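# Move blue bin to hook's edge, hook handle overhanging

## Task

Carry the blue bin, and no other bin, over the benches to the bench edge where the hook is lying at the start, then set the hook next to that bin, lying flat on the bench with its handle sticking out past that same edge. At the end every bin must be upright, nothing may have left any bin, and the benches must not have been shifted.

## Robot and tools

Robots: four i2rt Big YAM arms, arm1 to arm4, each ending in a five-finger right hand with a wrist camera (arm1_cam_wrist to arm4_cam_wrist). Two room cameras, room_a and room_b, also exist. Every image is 672x504 pixels. Each hand reaches roughly 1.07 m from its joint1 axis.

Frame: one scene frame in metres, origin on the floor, +z up. Base (foot) poses: arm1 (-0.448, -1.236, 0.767), arm2 (0.412, -1.262, 0.803), arm3 (0.381, 1.208, 0.802), arm4 (-0.349, 1.273, 0.770). A base faces its own +x; arm1 and arm2 sit on the -y side turned roughly toward +y, arm3 and arm4 on the +y side turned roughly toward -y.

Hand point: a spot 0.045 m in front of the palm. Its +z runs along straight fingers, +y points out of the palm, +x runs across the palm away from the thumb. Straight fingers extend 0.06-0.07 m past it. A bracket on the little-finger side of the wrist sticks out and can collide. With joints 1, 5, 6 at zero and the hand level pointing forward, the palm faces down, thumb on the left.

Tool move: one action for all arms at once. Optional keys arm1, arm2, arm3, arm4, each its own object, plus cameras (list of names, or ["all"], or []). Within an arm's object:
- joints: a dictionary of absolute targets by name. Arm joints in radians: joint1_rad -2.879..2.879 (base yaw, positive counter-clockwise from above), joint2_rad 0..3.141 (shoulder), joint3_rad 0..3.019 (elbow), joint4_rad -1.692..1.57 (hand pitch, positive tips fingers up), joint5_rad -1.57..1.57 (sideways, positive to the arm's right), joint6_rad -2.094..2.094 (roll). Hand keys on a -1..1 scale: hand_little, hand_ring, hand_middle, hand_index, hand_thumb_bend (+1 straight, -1 fully bent), hand_thumb_turn (+1 beside palm, -1 opposite the fingers). Settings, not motions: hand_force_limit (-1..1, about 0 to 10 N at the fingertip, 15 N for thumb motors) and hand_speed (-0.96..1; full speed from +0.48 up).
- target: an absolute hand-point pose, seven numbers [x, y, z, qw, qx, qy, qz], scene frame, metres and unit quaternion. The hand travels straight from its current hand_target toward it. When target is given, joints may only hold the hand keys, otherwise the call is rejected.
- speed: top hand speed for target in m/s, 0.002..4.3, default 0.25; rotation limit is double that in rad/s.
- min_time_s: 0.1..8 s, the shortest duration for that arm's joint motions.
All parts start together. A call with no arm parts just reports every state plus images. Hand paths stop after 10 s; an action never exceeds 15 s.

wait: seconds 0..10, nothing new commanded, returns state; cameras as in move. zoom_image: camera name and region [x0, y0, x1, y1] in pixels from the top-left, no bigger than 504 by 504, using the newest image of that camera. show_instructions: shows the reference page(s). finished_scene: optional scene 1; ends the scene for good, so only call it once the result holds with the robots idle.

Reading results: the move line lists arms that got motion; "as last shown" marks an uncommanded arm whose fields repeat earlier values. hand is the measured hand-point pose (can be off at long reach); hand_target is the pose matching held joint targets. Joint velocities in rad/s; "within noise" means at rest. Joint torques are raw drive outputs with offsets and noise. hand_stopped_by gives six words for little, ring, middle, index, thumb_bend, thumb_turn: moving, target, force, stalled or fault. The *_load_n values are fingertip forces in N, positive when pushed open; a grip lost shows as loads near 0. Stop words: off_target (resting short of goal, not a stop), time_out (a joint failed to finish; on_its_own shows what it now pushes toward), not_followed, "joint command not followed" or "pose unreachable" (a safety check held the arm back). MOTOR HOT warns of heat; OVER-TEMPERATURE FAULT means the arm went limp for 30-60 s; afterwards resend keys marked limit_stop_at_motor_heat. If one move or wait in a reply is refused or hits a stop, the later calls of that reply are skipped.

Gripping: a finger motor only starts when its target changes by at least 0.002. It halts at its target or when closing load hits hand_force_limit, then locks. To squeeze harder, raise the limit and send a more closed target; to release, send a more open one. The start settings are force limit 0 and speed -0.8; close at -0.94 or slower for a soft grip. A thumb turned to -1 plus fingers wraps objects 0.035-0.065 m thick; handles down to about 0.025 m can be held.

Cautions: the hand lags, drifts and may overshoot its path, especially with the arm stretched; joint-space moves can swing wide, so give min_time_s. Arms do not halt on contact and keep pushing. Never let two robots press hard together, and never close a hand on another robot's fingers. Do not knock anything off the work area or onto the floor, drop objects even slightly, release moving items, slam, or push benches. Avoid overloading fingers with twists, pulls or fast swings of a load, and avoid holding stretched poses long enough to overheat. A loose object may get an occasional small nudge from outside.

Each tool is called after "Request:" as name([rows], argument=value, ...), one row to a line, values as JSON.

Reference images:

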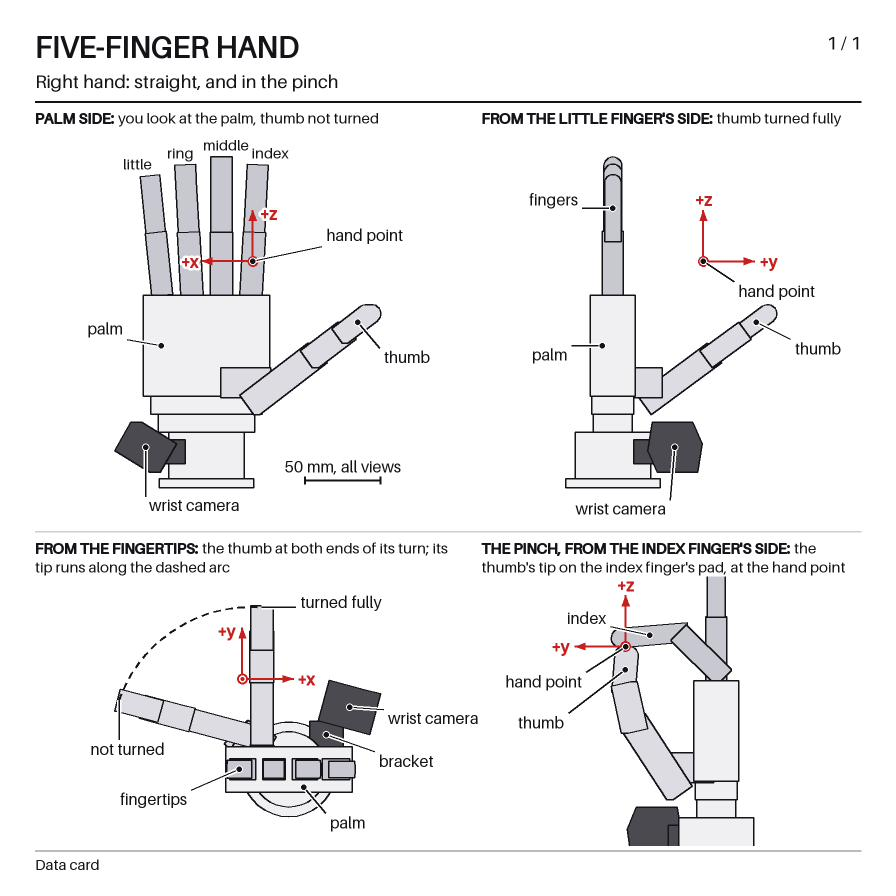

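## Session

Request:
move()

Scene clock: 0.00 s.
Joint torques (N m): no reading
Motor temperatures (°C): arm1=[30 31 30 33 28 32] | arm2=[31 28 30 30 32 30] | arm3=[28 30 31 31 32 30] | arm4=[29 30 29 31 29 29]
Heat: arm1: hottest joint4_rad 33 °C; arm2: hottest joint5_rad 32 °C; arm3: hottest joint5_rad 32 °C; arm4: hottest joint4_rad 31 °C.
Joint velocities: within noise
arm1.joint_positions: joint1_rad=-0.037 joint2_rad=+0.554 joint3_rad=+1.335 joint4_rad=-1.257 joint5_rad=-0.298 joint6_rad=-1.011 hand_little=+1.000 hand_ring=+1.000 hand_middle=+1.000 hand_index=+1.000 hand_thumb_turn=+1.000 hand_thumb_bend=+1.000 hand_force_limit=+0.000 hand_speed=-0.800
arm1.joint_status: not commanded
arm1.hand_stopped_by: target,target,target,target,target,target
arm1.little_load_n: 0.0
arm1.ring_load_n: 0.0
arm1.middle_load_n: 0.0
arm1.index_load_n: 0.0
arm1.thumb_bend_load_n: 0.0
arm1.thumb_turn_load_n: 0.0
arm1.hand: x=-0.4170 y=-1.0198 z=+1.2490 quat_wxyz=(-0.492, +0.754, +0.384, +0.204) (m; scene frame)
arm1.hand_target: x=-0.4175 y=-1.0216 z=+1.2568 quat_wxyz=(-0.498, +0.750, +0.383, +0.209) (m; scene frame)
arm1.hand_status: not commanded
arm2.joint_positions: joint1_rad=+0.142 joint2_rad=+0.612 joint3_rad=+1.479 joint4_rad=-1.291 joint5_rad=+0.235 joint6_rad=-1.394 hand_little=+1.000 hand_ring=+1.000 hand_middle=+1.000 hand_index=+1.000 hand_thumb_turn=+1.000 hand_thumb_bend=+1.000 hand_force_limit=+0.000 hand_speed=-0.800
arm2.joint_status: not commanded
arm2.hand_stopped_by: target,target,target,target,target,target
arm2.little_load_n: 0.0
arm2.ring_load_n: 0.0
arm2.middle_load_n: 0.0
arm2.index_load_n: 0.0
arm2.thumb_bend_load_n: 0.0
arm2.thumb_turn_load_n: 0.0
arm2.hand: x=+0.4659 y=-1.0357 z=+1.3564 quat_wxyz=(-0.400, +0.622, +0.560, +0.374) (m; scene frame)
arm2.hand_target: x=+0.4665 y=-1.0378 z=+1.3639 quat_wxyz=(-0.407, +0.619, +0.555, +0.378) (m; scene frame)
arm2.hand_status: not commanded
arm3.joint_positions: joint1_rad=+0.299 joint2_rad=+0.625 joint3_rad=+1.390 joint4_rad=-1.486 joint5_rad=-0.214 joint6_rad=-0.801 hand_little=+1.000 hand_ring=+1.000 hand_middle=+1.000 hand_index=+1.000 hand_thumb_turn=+1.000 hand_thumb_bend=+1.000 hand_force_limit=+0.000 hand_speed=-0.800
arm3.joint_status: not commanded
arm3.hand_stopped_by: target,target,target,target,target,target
arm3.little_load_n: 0.0
arm3.ring_load_n: 0.0
arm3.middle_load_n: 0.0
arm3.index_load_n: 0.0
arm3.thumb_bend_load_n: 0.0
arm3.thumb_turn_load_n: 0.0
arm3.hand: x=+0.4528 y=+1.0384 z=+1.2504 quat_wxyz=(+0.005, +0.513, -0.745, +0.427) (m; scene frame)
arm3.hand_target: x=+0.4526 y=+1.0388 z=+1.2569 quat_wxyz=(+0.008, +0.511, -0.741, +0.435) (m; scene frame)
arm3.hand_status: not commanded
arm4.joint_positions: joint1_rad=-0.132 joint2_rad=+0.623 joint3_rad=+1.313 joint4_rad=-1.619 joint5_rad=-0.111 joint6_rad=-1.429 hand_little=+1.000 hand_ring=+1.000 hand_middle=+1.000 hand_index=+1.000 hand_thumb_turn=+1.000 hand_thumb_bend=+1.000 hand_force_limit=+0.000 hand_speed=-0.800
arm4.joint_status: not commanded
arm4.hand_stopped_by: target,target,target,target,target,target
arm4.little_load_n: 0.0
arm4.ring_load_n: 0.0
arm4.middle_load_n: 0.0
arm4.index_load_n: 0.0
arm4.thumb_bend_load_n: 0.0
arm4.thumb_turn_load_n: 0.0
arm4.hand: x=-0.4218 y=+1.1057 z=+1.1781 quat_wxyz=(+0.205, +0.540, -0.779, +0.243) (m; scene frame)
arm4.hand_target: x=-0.4220 y=+1.1043 z=+1.1880 quat_wxyz=(+0.215, +0.539, -0.775, +0.252) (m; scene frame)
arm4.hand_status: not commanded
pictures: arm1_cam_wrist, arm2_cam_wrist, arm3_cam_wrist, arm4_cam_wrist, room_a, room_b

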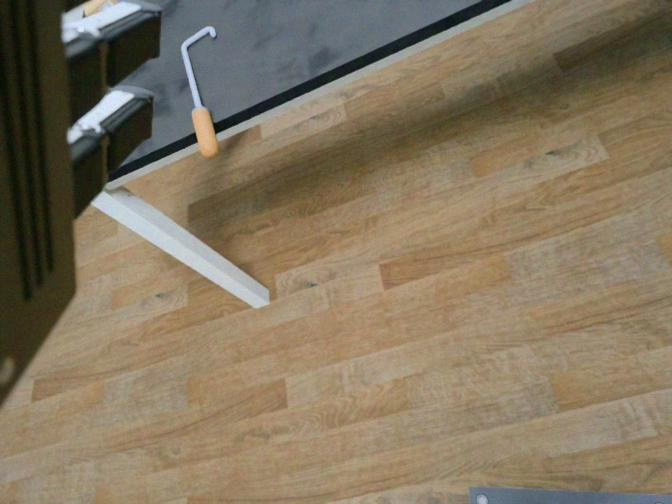

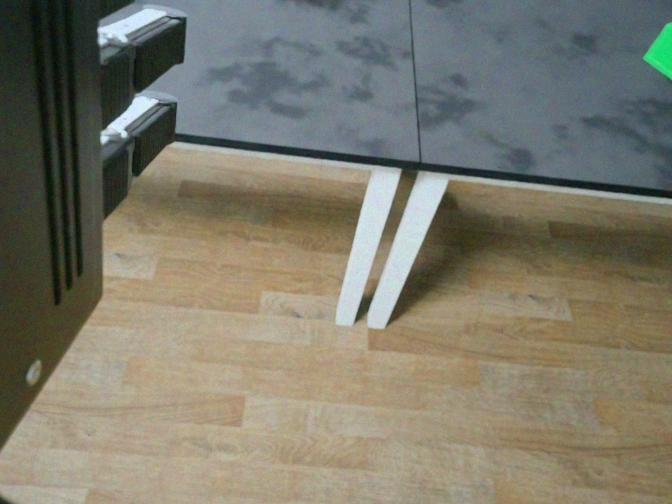

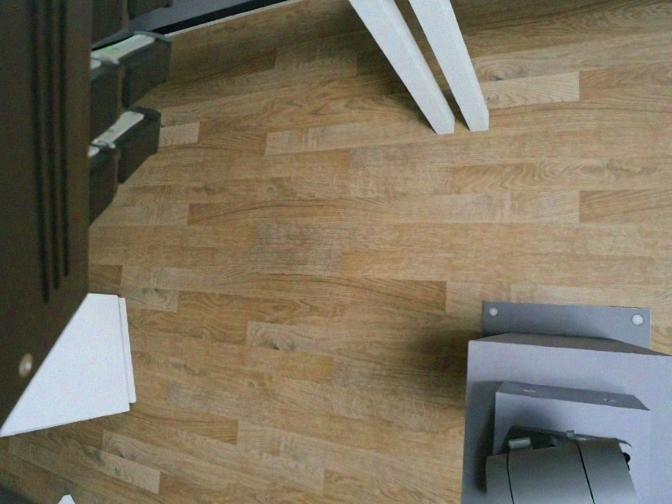

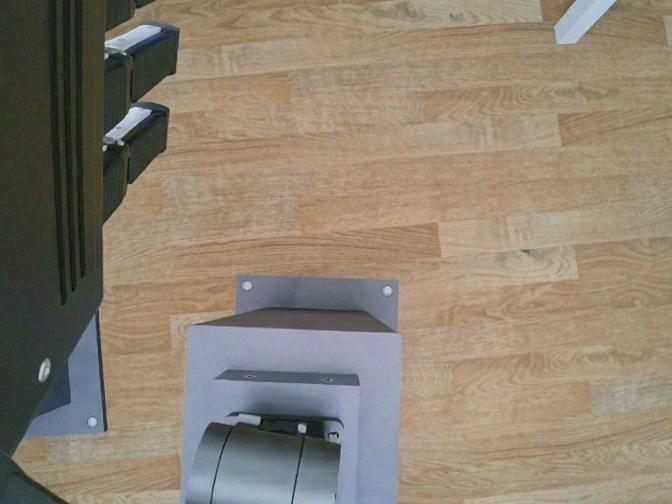

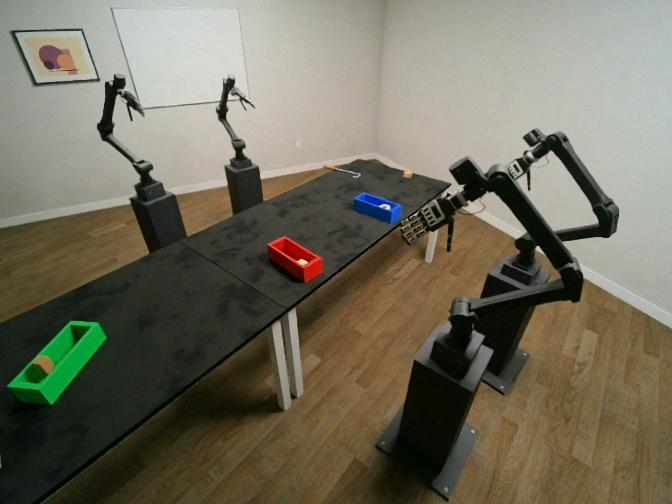

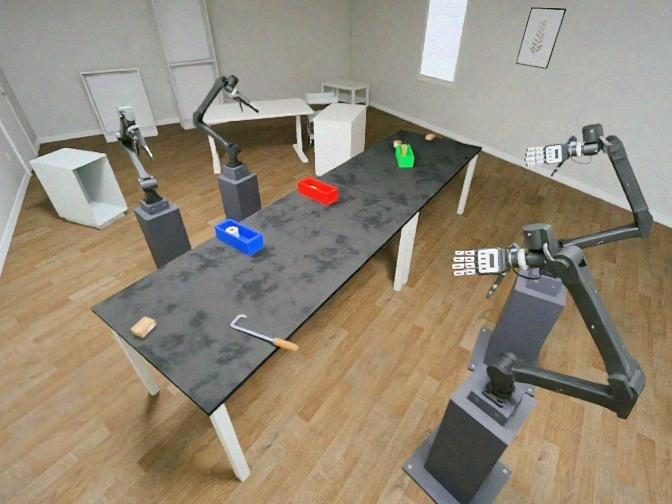

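Request:
zoom_image(camera="room_b", region=[80, 160, 480, 420])

Request:
zoom_image(camera="room_a", region=[230, 140, 480, 300])

Request:
zoom_image(camera="arm1_cam_wrist", region=[60, 0, 400, 220])

Scaled by 1.260 from the camera's image (finer frame: 960x720).

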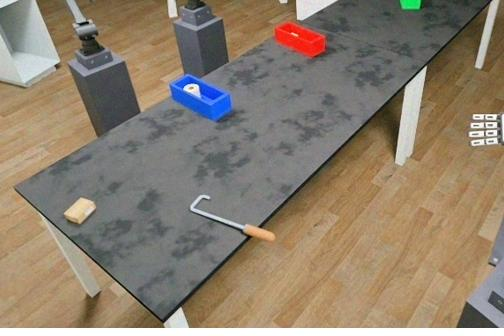

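Scaled by 2.016 from the camera's image (finer frame: 960x720).

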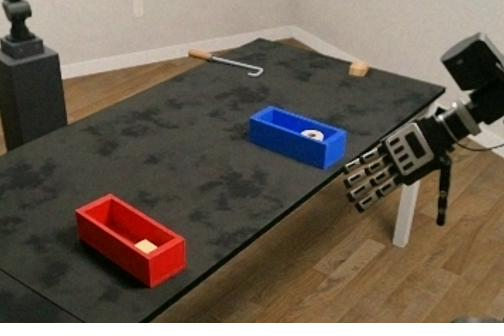

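Scaled by 1.482 from the camera's image (finer frame: 960x720).

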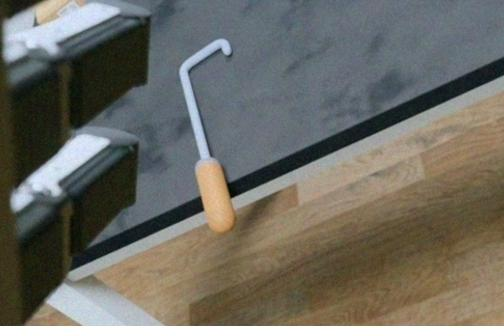

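Request:
move(arm1={"target": [-0.78, -0.6, 1.15, -0.354, 0.612, 0.612, 0.354], "speed": 0.3}, arm4={"target": [-0.38, 0.52, 1.1, 0.354, 0.612, -0.612, 0.354], "speed": 0.3}, cameras=["arm1_cam_wrist", "arm4_cam_wrist", "room_b", "room_a"])

Scene clock: 28.10 s.
Joint torques (N m): arm1=[-0.03 -13.16 17.09 1.44 0.65 -0.05] | arm2=[-2.14 2.73 7.47 2.45 0.07 -0.05] | arm3=[0.26 2.73 8.53 1.69 0.06 -0.06] | arm4=[-0.32 -15.91 11.92 2.77 -0.02 -0.13]
Motor temperatures (°C): arm1=[30 31 33 33 28 32] | arm2=[31 28 32 30 32 30] | arm3=[28 30 33 31 32 30] | arm4=[29 30 31 31 29 29]
Heat: arm1: hottest joint3_rad 33 °C; arm2: hottest joint3_rad 32 °C; arm3: hottest joint3_rad 33 °C; arm4: hottest joint3_rad 31 °C.
move: arm1 off_target; arm4 off_target
Joint velocities: within noise
arm1.joint_positions: joint1_rad=+0.894 joint2_rad=+1.818 joint3_rad=+1.981 joint4_rad=-0.822 joint5_rad=+0.568 joint6_rad=-1.163 hand_little=+1.000 hand_ring=+1.000 hand_middle=+1.000 hand_index=+1.000 hand_thumb_turn=+1.000 hand_thumb_bend=+1.000 hand_force_limit=+0.000 hand_speed=-0.800
arm1.joint_status: not commanded
arm1.hand_stopped_by: target,target,target,target,target,target
arm1.little_load_n: 0.0
arm1.ring_load_n: 0.0
arm1.middle_load_n: 0.0
arm1.index_load_n: 0.0
arm1.thumb_bend_load_n: 0.0
arm1.thumb_turn_load_n: 0.0
arm1.hand: x=-0.7752 y=-0.6080 z=+1.1398 quat_wxyz=(-0.351, +0.619, +0.611, +0.348)
arm1.hand_target: x=-0.7824 y=-0.5993 z=+1.1409 quat_wxyz=(-0.347, +0.612, +0.616, +0.353)
arm1.hand_status: off_target (0.014 m and 1.1 deg from the pose sent, 0.564 m and 38.9 deg at the start)
arm2, arm3: as last shown
arm3.thumb_turn_load_n: -0.5
arm4.joint_positions: joint1_rad=+0.164 joint2_rad=+1.747 joint3_rad=+1.675 joint4_rad=-0.542 joint5_rad=+0.025 joint6_rad=-1.524 hand_little=+1.000 hand_ring=+1.000 hand_middle=+1.000 hand_index=+1.000 hand_thumb_turn=+1.000 hand_thumb_bend=+1.000 hand_force_limit=+0.000 hand_speed=-0.800
arm4.joint_status: not commanded
arm4.hand_stopped_by: target,target,target,target,target,target
arm4.little_load_n: 0.0
arm4.ring_load_n: 0.0
arm4.middle_load_n: 0.0
arm4.index_load_n: 0.0
arm4.thumb_bend_load_n: 0.0
arm4.thumb_turn_load_n: 0.0
arm4.hand: x=-0.3808 y=+0.5354 z=+1.0507 quat_wxyz=(+0.323, +0.624, -0.633, +0.326)
arm4.hand_target: x=-0.3751 y=+0.5202 z=+1.0913 quat_wxyz=(+0.347, +0.619, -0.611, +0.351)
arm4.hand_status: off_target (0.052 m and 5.5 deg from the pose sent, 0.592 m and 29.8 deg at the start)
pictures: arm1_cam_wrist, arm4_cam_wrist, room_a, room_b

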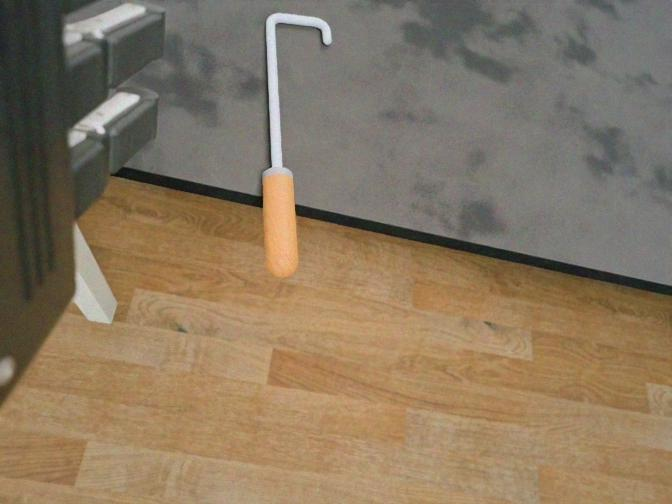

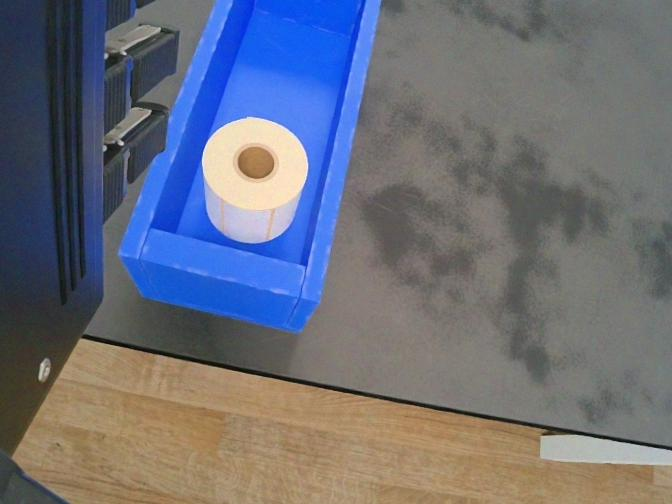

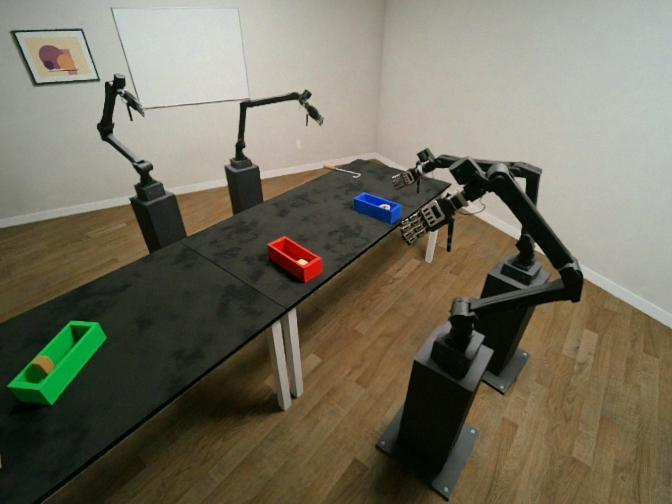

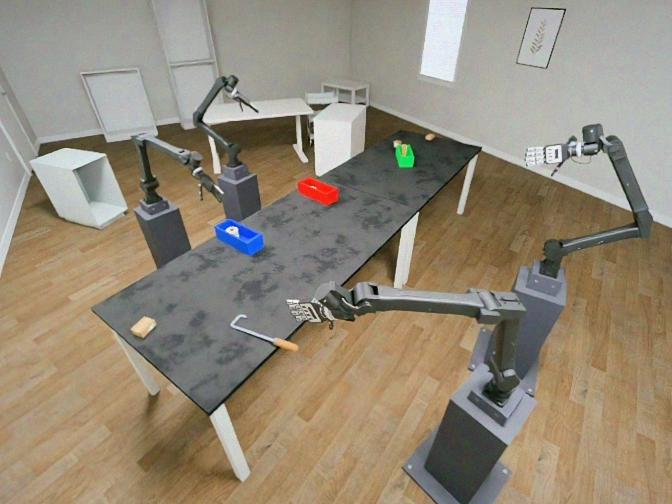

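Request:
move(arm4={"target": [-0.30, 0.66, 1.02, 0.0, 0.0, 0.9063, -0.4226], "speed": 0.3}, arm1={"target": [-0.78, -0.5, 1.06, -0.354, 0.612, 0.612, 0.354], "speed": 0.3}, cameras=["arm1_cam_wrist", "arm4_cam_wrist", "room_b", "room_a"])

Scene clock: 94.13 s.
Joint torques (N m): arm1=[-0.26 -16.21 17.48 2.84 0.14 -0.07] | arm2=[-2.37 2.2 7.51 2.33 0.05 -0.04] | arm3=[0.56 3.14 8.36 1.54 0.05 -0.08] | arm4=[-1.03 -14.62 7.28 2.04 0.02 0.22]
Motor temperatures (°C): arm1=[30 34 43 33 29 32] | arm2=[31 29 35 31 32 30] | arm3=[28 30 35 31 32 30] | arm4=[29 31 38 31 29 29]
Heat: arm1: hottest joint3_rad 43 °C; arm2: hottest joint3_rad 35 °C; arm3: hottest joint3_rad 35 °C; arm4: hottest joint3_rad 38 °C.
move: arm1 off_target; arm4 off_target
Joint velocities: within noise
arm1.joint_positions: joint1_rad=+0.813 joint2_rad=+2.020 joint3_rad=+2.067 joint4_rad=-0.688 joint5_rad=+0.505 joint6_rad=-1.222 hand_little=+1.000 hand_ring=+1.000 hand_middle=+1.000 hand_index=+1.000 hand_thumb_turn=+1.000 hand_thumb_bend=+1.000 hand_force_limit=+0.000 hand_speed=-0.800
arm1.joint_status: not commanded
arm1.hand_stopped_by: target,target,target,target,target,target
arm1.little_load_n: 0.0
arm1.ring_load_n: 0.0
arm1.middle_load_n: 0.0
arm1.index_load_n: 0.0
arm1.thumb_bend_load_n: 0.0
arm1.thumb_turn_load_n: 0.0
arm1.hand: x=-0.7742 y=-0.5188 z=+1.0573 quat_wxyz=(-0.345, +0.619, +0.614, +0.349)
arm1.hand_target: x=-0.7795 y=-0.5020 z=+1.0588 quat_wxyz=(-0.355, +0.612, +0.612, +0.354)
arm1.hand_status: off_target (0.020 m and 1.4 deg from the pose sent, 0.134 m and 1.1 deg at the start)
arm2, arm3: as last shown
arm2.little_load_n: 0.5
arm3.thumb_turn_load_n: 0.0
arm4.joint_positions: joint1_rad=+0.158 joint2_rad=+1.528 joint3_rad=+1.399 joint4_rad=-0.594 joint5_rad=+0.012 joint6_rad=+0.008 hand_little=+1.000 hand_ring=+1.000 hand_middle=+1.000 hand_index=+1.000 hand_thumb_turn=+1.000 hand_thumb_bend=+1.000 hand_force_limit=+0.000 hand_speed=-0.800
arm4.joint_status: not commanded
arm4.hand_stopped_by: target,target,target,target,target,target
arm4.little_load_n: 0.0
arm4.ring_load_n: 0.0
arm4.middle_load_n: 0.0
arm4.index_load_n: 0.0
arm4.thumb_bend_load_n: 0.0
arm4.thumb_turn_load_n: 0.0
arm4.hand: x=-0.2974 y=+0.6594 z=+1.0072 quat_wxyz=(+0.004, +0.012, -0.912, +0.410)
arm4.hand_target: x=-0.3007 y=+0.6610 z=+1.0211 quat_wxyz=(+0.000, +0.000, -0.906, +0.422)
arm4.hand_status: off_target (0.013 m and 2.1 deg from the pose sent, 0.152 m and 89.4 deg at the start)
pictures: arm1_cam_wrist, arm4_cam_wrist, room_a, room_b

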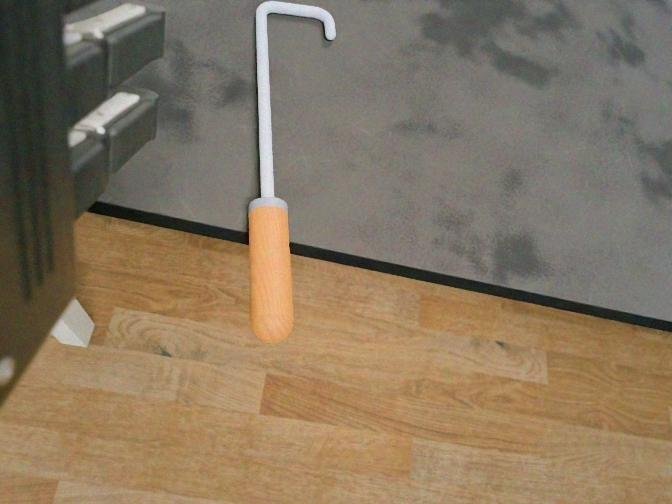

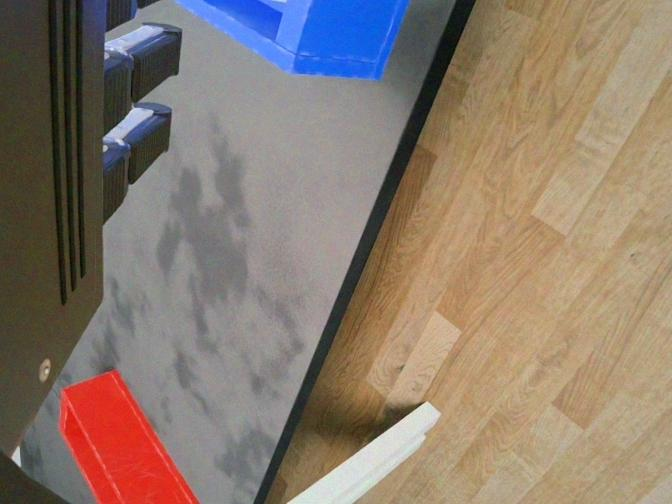

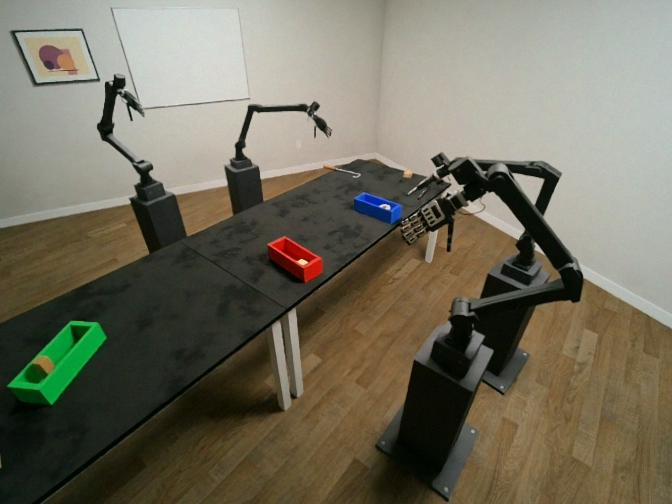

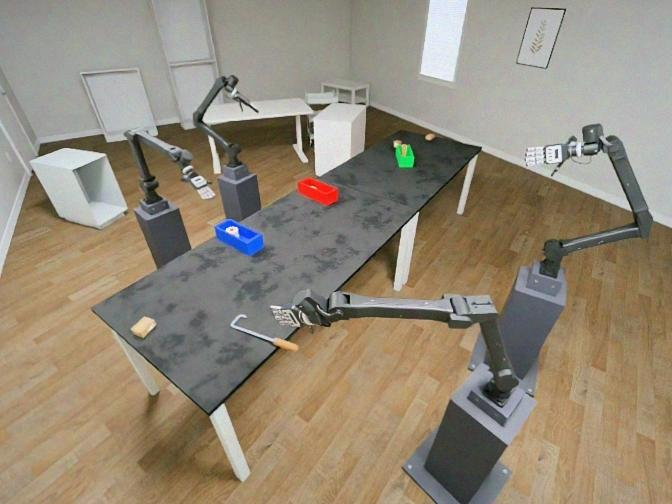

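Request:
move(arm4={"joints": {"hand_speed": 0.0, "hand_index": 0.0}}, arm1={"joints": {"hand_speed": 0.0, "hand_index": 0.0}}, cameras=["arm1_cam_wrist", "arm4_cam_wrist"])

Scene clock: 109.90 s.
Joint torques (N m): arm1=[-0.38 -16.15 17.43 2.73 0.16 -0.08] | arm2=[-2.26 2.2 7.58 2.33 0.06 -0.06] | arm3=[0.62 2.61 8.32 1.47 0.05 -0.09] | arm4=[-0.91 -14.39 7.24 2.09 -0.01 0.27]
Motor temperatures (°C): arm1=[30 35 47 33 28 32] | arm2=[31 29 35 31 32 30] | arm3=[28 30 36 31 32 30] | arm4=[29 32 36 31 29 29]
Heat: arm1: hottest joint3_rad 47 °C; arm2: hottest joint3_rad 35 °C; arm3: hottest joint3_rad 36 °C; arm4: hottest joint3_rad 36 °C.
move: arm1 done; arm4 done
Joint velocities: within noise
arm1.joint_positions: joint1_rad=+0.813 joint2_rad=+2.020 joint3_rad=+2.067 joint4_rad=-0.688 joint5_rad=+0.505 joint6_rad=-1.222 hand_little=+1.000 hand_ring=+1.000 hand_middle=+1.000 hand_index=+0.000 hand_thumb_turn=+1.000 hand_thumb_bend=+1.000 hand_force_limit=+0.000 hand_speed=+0.000
arm1.joint_status: all done
arm1.hand_stopped_by: target,target,target,target,target,target
arm1.little_load_n: 0.0
arm1.ring_load_n: 0.0
arm1.middle_load_n: 0.0
arm1.index_load_n: 0.0
arm1.thumb_bend_load_n: 0.0
arm1.thumb_turn_load_n: 0.0
arm1.hand: x=-0.7742 y=-0.5188 z=+1.0573 quat_wxyz=(-0.345, +0.619, +0.614, +0.349)
arm1.hand_target: x=-0.7795 y=-0.5021 z=+1.0588 quat_wxyz=(-0.355, +0.612, +0.612, +0.354)
arm1.hand_status: not commanded
arm2, arm3: as last shown
arm2.little_load_n: -0.5
arm3.ring_load_n: -0.5
arm4.joint_positions: joint1_rad=+0.158 joint2_rad=+1.528 joint3_rad=+1.397 joint4_rad=-0.594 joint5_rad=+0.012 joint6_rad=+0.008 hand_little=+1.000 hand_ring=+1.000 hand_middle=+1.000 hand_index=+0.000 hand_thumb_turn=+1.000 hand_thumb_bend=+1.000 hand_force_limit=+0.000 hand_speed=+0.000
arm4.joint_status: all done
arm4.hand_stopped_by: target,target,target,target,target,target
arm4.little_load_n: 0.0
arm4.ring_load_n: 0.0
arm4.middle_load_n: 0.0
arm4.index_load_n: 0.0
arm4.thumb_bend_load_n: 0.0
arm4.thumb_turn_load_n: 0.0
arm4.hand: x=-0.2973 y=+0.6598 z=+1.0064 quat_wxyz=(+0.004, +0.011, -0.912, +0.409)
arm4.hand_target: x=-0.3007 y=+0.6614 z=+1.0203 quat_wxyz=(+0.000, +0.000, -0.907, +0.422)
arm4.hand_status: not commanded

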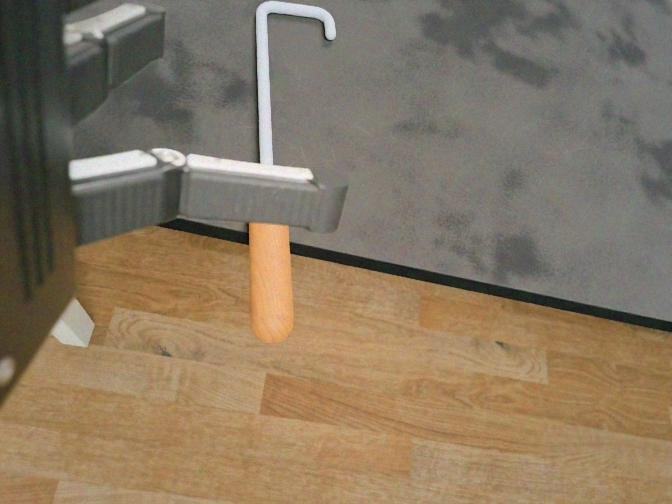

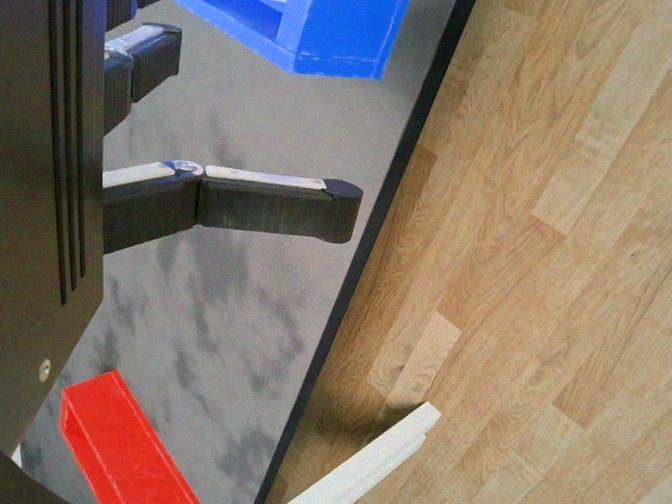

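Request:
move(arm4={"target": [-0.304, 0.63, 0.90, 0.0, 0.0, 0.8434, -0.5373], "speed": 0.2, "joints": {"hand_index": 1.0}}, arm1={"target": [-0.78, -0.62, 1.0, -0.354, 0.612, 0.612, 0.354], "speed": 0.25, "joints": {"hand_index": 1.0}}, cameras=["arm1_cam_wrist", "arm4_cam_wrist", "room_a", "room_b"])

Scene clock: 135.70 s.
Joint torques (N m): arm1=[-0.32 -16.21 11.11 2.82 0.66 0.29] | arm2=[-2.2 2.61 7.46 2.39 0.08 -0.03] | arm3=[0.44 2.37 8.43 1.65 0.05 -0.08] | arm4=[-1.03 -13.16 6.54 3.38 0.24 0.2]
Motor temperatures (°C): arm1=[30 37 50 33 28 32] | arm2=[31 29 36 31 32 30] | arm3=[28 30 36 31 32 30] | arm4=[29 32 35 31 29 29]
Heat: arm1: hottest joint3_rad 50 °C; arm2: hottest joint3_rad 36 °C; arm3: hottest joint3_rad 36 °C; arm4: hottest joint3_rad 35 °C.
move: arm1 done; arm4 off_target
Joint velocities: within noise
arm1.joint_positions: joint1_rad=+0.921 joint2_rad=+1.807 joint3_rad=+1.598 joint4_rad=-0.451 joint5_rad=+0.585 joint6_rad=-1.190 hand_little=+1.000 hand_ring=+1.000 hand_middle=+1.000 hand_index=+1.000 hand_thumb_turn=+1.000 hand_thumb_bend=+1.000 hand_force_limit=+0.000 hand_speed=+0.000
arm1.joint_status: all done
arm1.hand_stopped_by: target,target,target,target,target,target
arm1.little_load_n: 0.0
arm1.ring_load_n: 0.0
arm1.middle_load_n: 0.0
arm1.index_load_n: 0.0
arm1.thumb_bend_load_n: 0.0
arm1.thumb_turn_load_n: 0.0
arm1.hand: x=-0.7825 y=-0.6206 z=+1.0025 quat_wxyz=(-0.347, +0.604, +0.623, +0.355)
arm1.hand_target: x=-0.7789 y=-0.6211 z=+1.0021 quat_wxyz=(-0.355, +0.611, +0.612, +0.355)
arm1.hand_status: done (0.004 m and 1.8 deg from the pose sent, 0.116 m and 1.4 deg at the start)
arm2, arm3: as last shown
arm2.little_load_n: 0.0
arm3.ring_load_n: 0.0
arm3.middle_load_n: -0.5
arm4.joint_positions: joint1_rad=+0.158 joint2_rad=+1.608 joint3_rad=+1.031 joint4_rad=+0.109 joint5_rad=+0.012 joint6_rad=+0.008 hand_little=+1.000 hand_ring=+1.000 hand_middle=+1.000 hand_index=+1.000 hand_thumb_turn=+1.000 hand_thumb_bend=+1.000 hand_force_limit=+0.000 hand_speed=+0.000
arm4.joint_status: all done
arm4.hand_stopped_by: target,target,target,target,target,target
arm4.little_load_n: 0.0
arm4.ring_load_n: 0.0
arm4.middle_load_n: 0.0
arm4.index_load_n: 0.0
arm4.thumb_bend_load_n: 0.0
arm4.thumb_turn_load_n: 0.0
arm4.hand: x=-0.2984 y=+0.6373 z=+0.8904 quat_wxyz=(+0.001, +0.011, -0.853, +0.522)
arm4.hand_target: x=-0.3039 y=+0.6314 z=+0.9006 quat_wxyz=(+0.000, +0.000, -0.843, +0.538)
arm4.hand_status: off_target (0.013 m and 2.4 deg from the pose sent, 0.111 m and 16.7 deg at the start)

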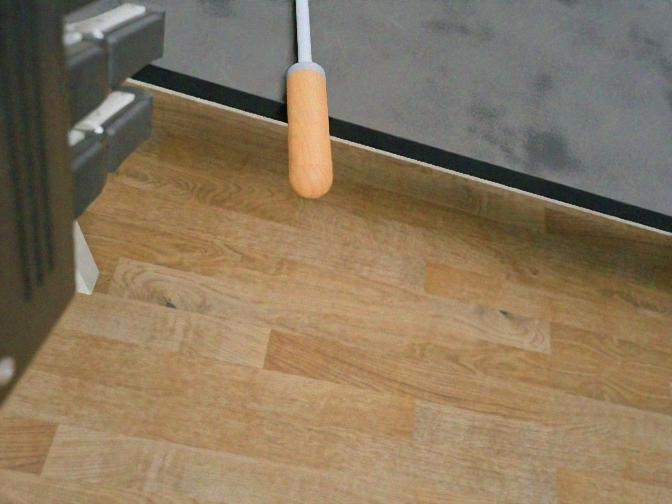

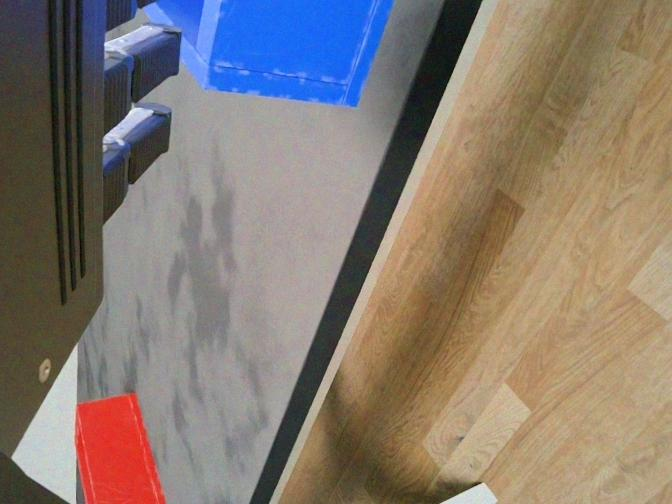

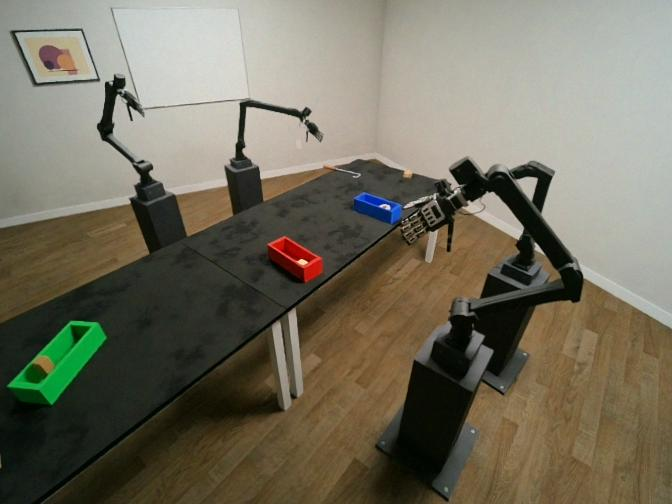

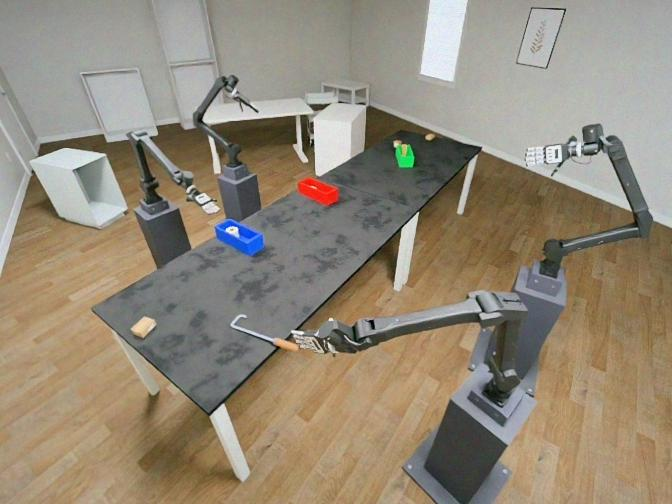

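Request:
zoom_image(camera="room_a", region=[330, 140, 480, 260])

Request:
zoom_image(camera="room_b", region=[130, 150, 320, 300])

Scaled by 3.360 from the camera's image (finer frame: 960x720).

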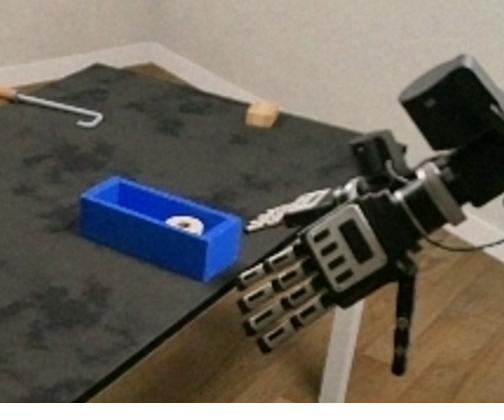

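Scaled by 2.653 from the camera's image (finer frame: 960x720).

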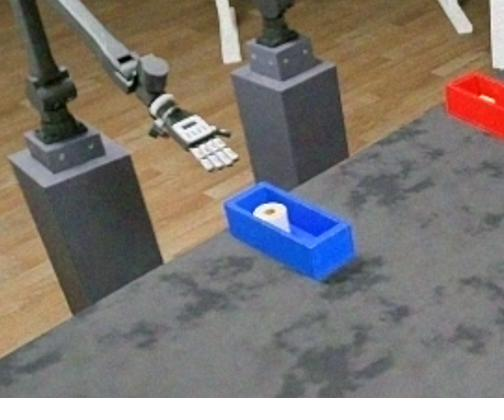

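Request:
move(arm4={"target": [-0.304, 0.63, 0.835, 0.0, 0.0, 0.8434, -0.5373], "speed": 0.15}, cameras=["arm4_cam_wrist", "room_a", "room_b"])

Request:
zoom_image(camera="room_b", region=[130, 150, 320, 300])

Request:
zoom_image(camera="room_a", region=[330, 140, 480, 260])

Scene clock: 152.50 s.
Joint torques (N m): arm1=[-0.5 -16.44 11.02 2.88 0.66 0.3] | arm2=[-1.9 2.14 7.69 2.41 0.05 -0.04] | arm3=[1.03 1.85 8.58 1.8 0.09 -0.09] | arm4=[-0.73 -13.45 5.94 3.4 0.31 0.19]
Motor temperatures (°C): arm1=[30 36 46 33 29 32] | arm2=[31 29 36 31 32 30] | arm3=[28 30 36 31 32 30] | arm4=[29 32 34 32 29 29]
Heat: arm1: hottest joint3_rad 46 °C; arm2: hottest joint3_rad 36 °C; arm3: hottest joint3_rad 36 °C; arm4: hottest joint3_rad 34 °C.
move: arm4 off_target
Joint velocities: within noise
arm1, arm2, arm3: as last shown
arm2.little_load_n: 0.5
arm3.middle_load_n: 0.0
arm4.joint_positions: joint1_rad=+0.158 joint2_rad=+1.724 joint3_rad=+0.965 joint4_rad=+0.284 joint5_rad=+0.012 joint6_rad=+0.008 hand_little=+1.000 hand_ring=+1.000 hand_middle=+1.000 hand_index=+1.000 hand_thumb_turn=+1.000 hand_thumb_bend=+1.000 hand_force_limit=+0.000 hand_speed=+0.000
arm4.joint_status: not commanded
arm4.hand_stopped_by: target,target,target,target,target,target
arm4.little_load_n: 0.0
arm4.ring_load_n: 0.0
arm4.middle_load_n: 0.0
arm4.index_load_n: 0.0
arm4.thumb_bend_load_n: 0.5
arm4.thumb_turn_load_n: 0.0
arm4.hand: x=-0.2994 y=+0.6388 z=+0.8221 quat_wxyz=(+0.001, +0.011, -0.855, +0.519)
arm4.hand_target: x=-0.3040 y=+0.6315 z=+0.8348 quat_wxyz=(+0.000, +0.000, -0.844, +0.537)
arm4.hand_status: off_target (0.016 m and 2.7 deg from the pose sent, 0.056 m and 2.4 deg at the start)

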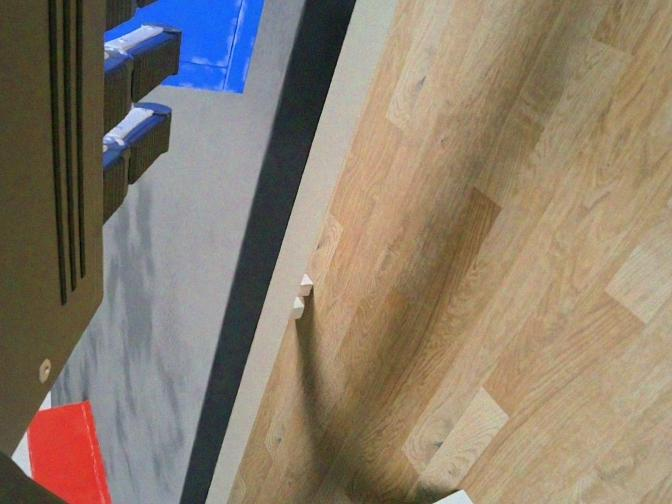

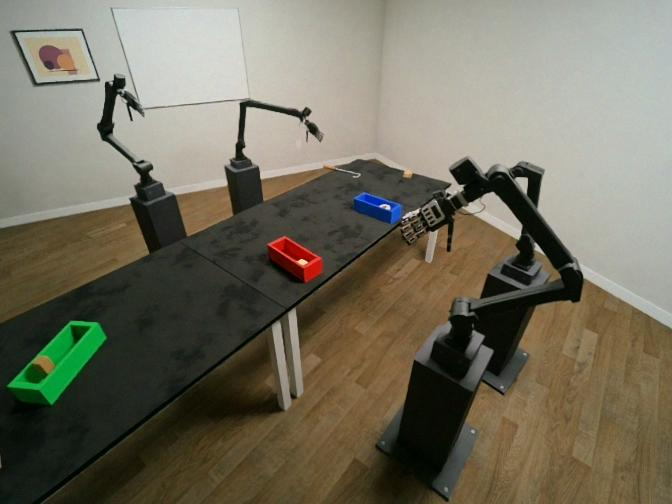

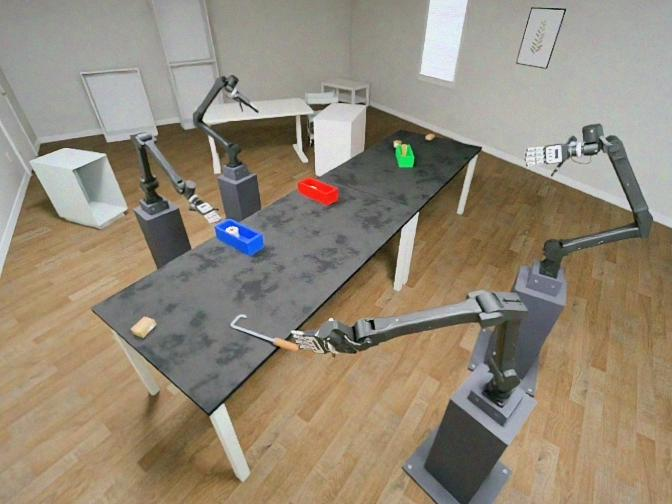

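Scaled by 2.653 from the camera's image (finer frame: 960x720).

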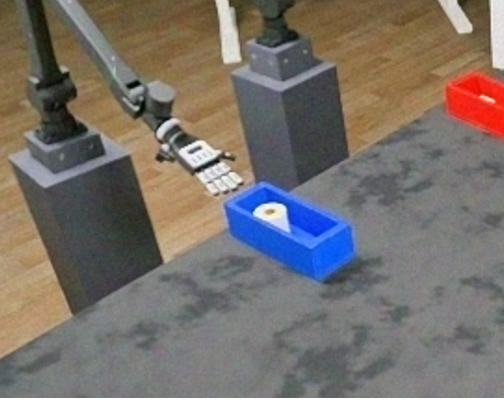

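Scaled by 3.360 from the camera's image (finer frame: 960x720).

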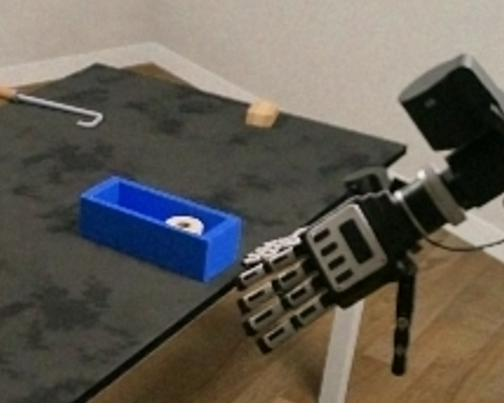

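Request:
move(arm4={"target": [-0.314, 0.60, 0.826, 0.0, 0.0, 0.8434, -0.5373], "speed": 0.1})

Request:
move(arm4={"target": [-0.314, 0.50, 0.828, 0.0, 0.0, 0.8434, -0.5373], "speed": 0.1}, cameras=["arm4_cam_wrist", "room_a", "room_b"])

Request:
zoom_image(camera="room_b", region=[130, 150, 320, 300])

Request:
zoom_image(camera="room_a", region=[330, 140, 480, 260])

Scene clock: 157.87 s.
Joint torques (N m): arm1=[-0.38 -16.73 11.11 2.85 0.64 0.31] | arm2=[-2.26 2.32 7.6 2.3 0.06 -0.03] | arm3=[0.32 2.49 8.51 1.58 0.03 -0.11] | arm4=[-1.2 -13.51 8.81 3.23 -0.03 0.12]
Motor temperatures (°C): arm1=[30 36 46 33 29 32] | arm2=[31 29 36 31 32 30] | arm3=[28 30 36 31 32 30] | arm4=[29 32 34 32 29 29]
Heat: arm1: hottest joint3_rad 46 °C; arm2: hottest joint3_rad 36 °C; arm3: hottest joint3_rad 36 °C; arm4: hottest joint3_rad 34 °C.
move: arm4 off_target
Joint velocities: within noise
arm1, arm2, arm3: as last shown
arm2.little_load_n: 0.0
arm2.thumb_bend_load_n: -0.5
arm4.joint_positions: joint1_rad=+0.138 joint2_rad=+1.790 joint3_rad=+1.003 joint4_rad=+0.284 joint5_rad=+0.001 joint6_rad=+0.008 hand_little=+1.000 hand_ring=+1.000 hand_middle=+1.000 hand_index=+1.000 hand_thumb_turn=+1.000 hand_thumb_bend=+1.000 hand_force_limit=+0.000 hand_speed=+0.000
arm4.joint_status: not commanded
arm4.hand_stopped_by: target,target,target,target,target,target
arm4.little_load_n: 0.0
arm4.ring_load_n: 0.0
arm4.middle_load_n: -0.5
arm4.index_load_n: 0.0
arm4.thumb_bend_load_n: 0.0
arm4.thumb_turn_load_n: 0.0
arm4.hand: x=-0.3103 y=+0.6269 z=+0.8001 quat_wxyz=(+0.002, +0.005, -0.862, +0.507)
arm4.hand_target: x=-0.3135 y=+0.6020 z=+0.8269 quat_wxyz=(+0.000, +0.000, -0.843, +0.538)
arm4.hand_status: off_target (0.038 m and 4.1 deg from the pose sent, 0.042 m and 2.7 deg at the start)
pictures: none

Scene clock: 159.60 s.
Joint torques (N m): arm1=[-0.5 -16.32 11.07 2.88 0.65 0.31] | arm2=[-2.14 2.32 7.57 2.33 0.05 -0.04] | arm3=[0.5 3.08 8.54 1.59 0.06 -0.1] | arm4=[-0.97 -16.97 10.07 1.36 -0.01 0.14]
Motor temperatures (°C): arm1=[30 36 45 33 29 32] | arm2=[31 29 36 31 32 30] | arm3=[28 30 36 31 32 30] | arm4=[29 32 34 32 29 29]
Heat: arm1: hottest joint3_rad 45 °C; arm2: hottest joint3_rad 36 °C; arm3: hottest joint3_rad 36 °C; arm4: hottest joint3_rad 34 °C.
move: arm4 off_target
Joint velocities: within noise
arm1, arm2, arm3: as last shown
arm2.thumb_bend_load_n: 0.0
arm3.index_load_n: -0.5
arm4.joint_positions: joint1_rad=+0.138 joint2_rad=+1.993 joint3_rad=+1.335 joint4_rad=+0.197 joint5_rad=+0.001 joint6_rad=+0.008 hand_little=+1.000 hand_ring=+1.000 hand_middle=+1.000 hand_index=+1.000 hand_thumb_turn=+1.000 hand_thumb_bend=+1.000 hand_force_limit=+0.000 hand_speed=+0.000
arm4.joint_status: not commanded
arm4.hand_stopped_by: target,target,target,target,target,target
arm4.little_load_n: 0.0
arm4.ring_load_n: 0.0
arm4.middle_load_n: 0.0
arm4.index_load_n: 0.0
arm4.thumb_bend_load_n: 0.0
arm4.thumb_turn_load_n: 0.0
arm4.hand: x=-0.3088 y=+0.5186 z=+0.8082 quat_wxyz=(+0.001, +0.005, -0.851, +0.525)
arm4.hand_target: x=-0.3134 y=+0.5007 z=+0.8265 quat_wxyz=(+0.000, +0.000, -0.843, +0.537)
arm4.hand_status: off_target (0.028 m and 1.7 deg from the pose sent, 0.130 m and 4.1 deg at the start)

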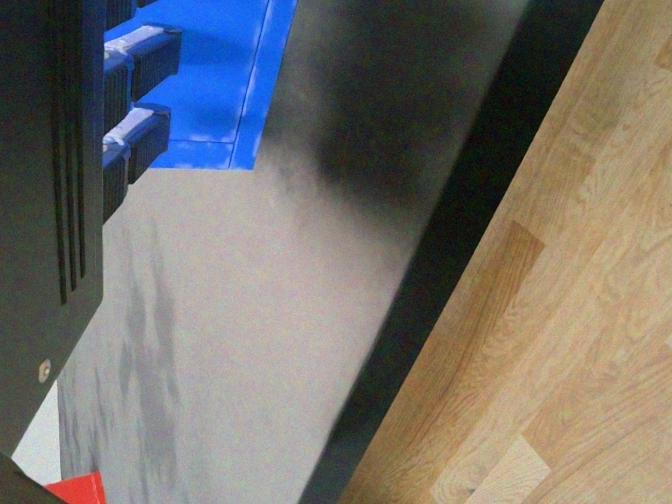

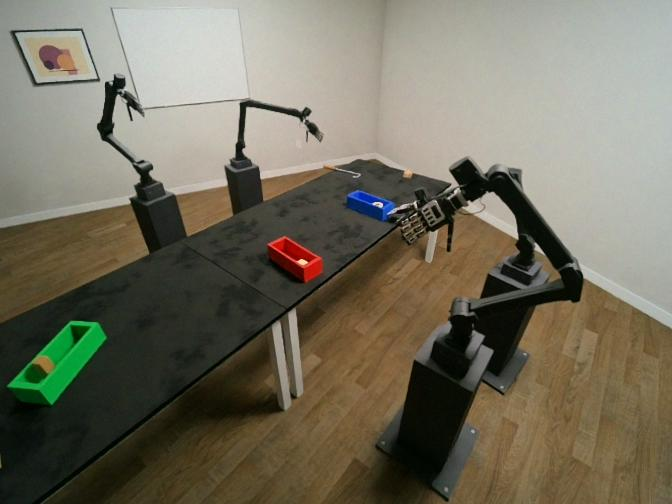

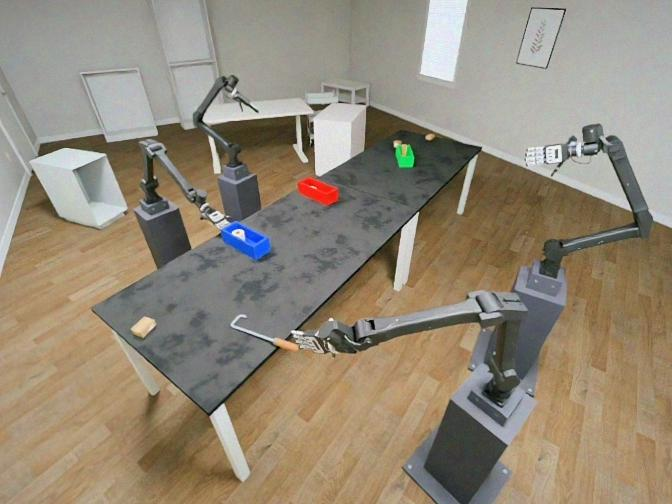

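Scaled by 2.653 from the camera's image (finer frame: 960x720).

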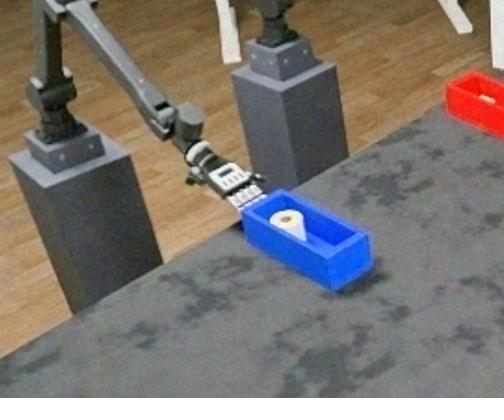

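Scaled by 3.360 from the camera's image (finer frame: 960x720).

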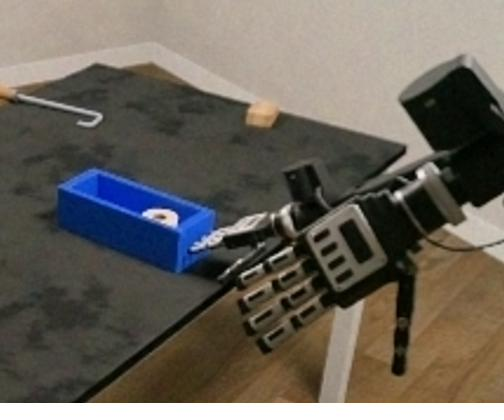

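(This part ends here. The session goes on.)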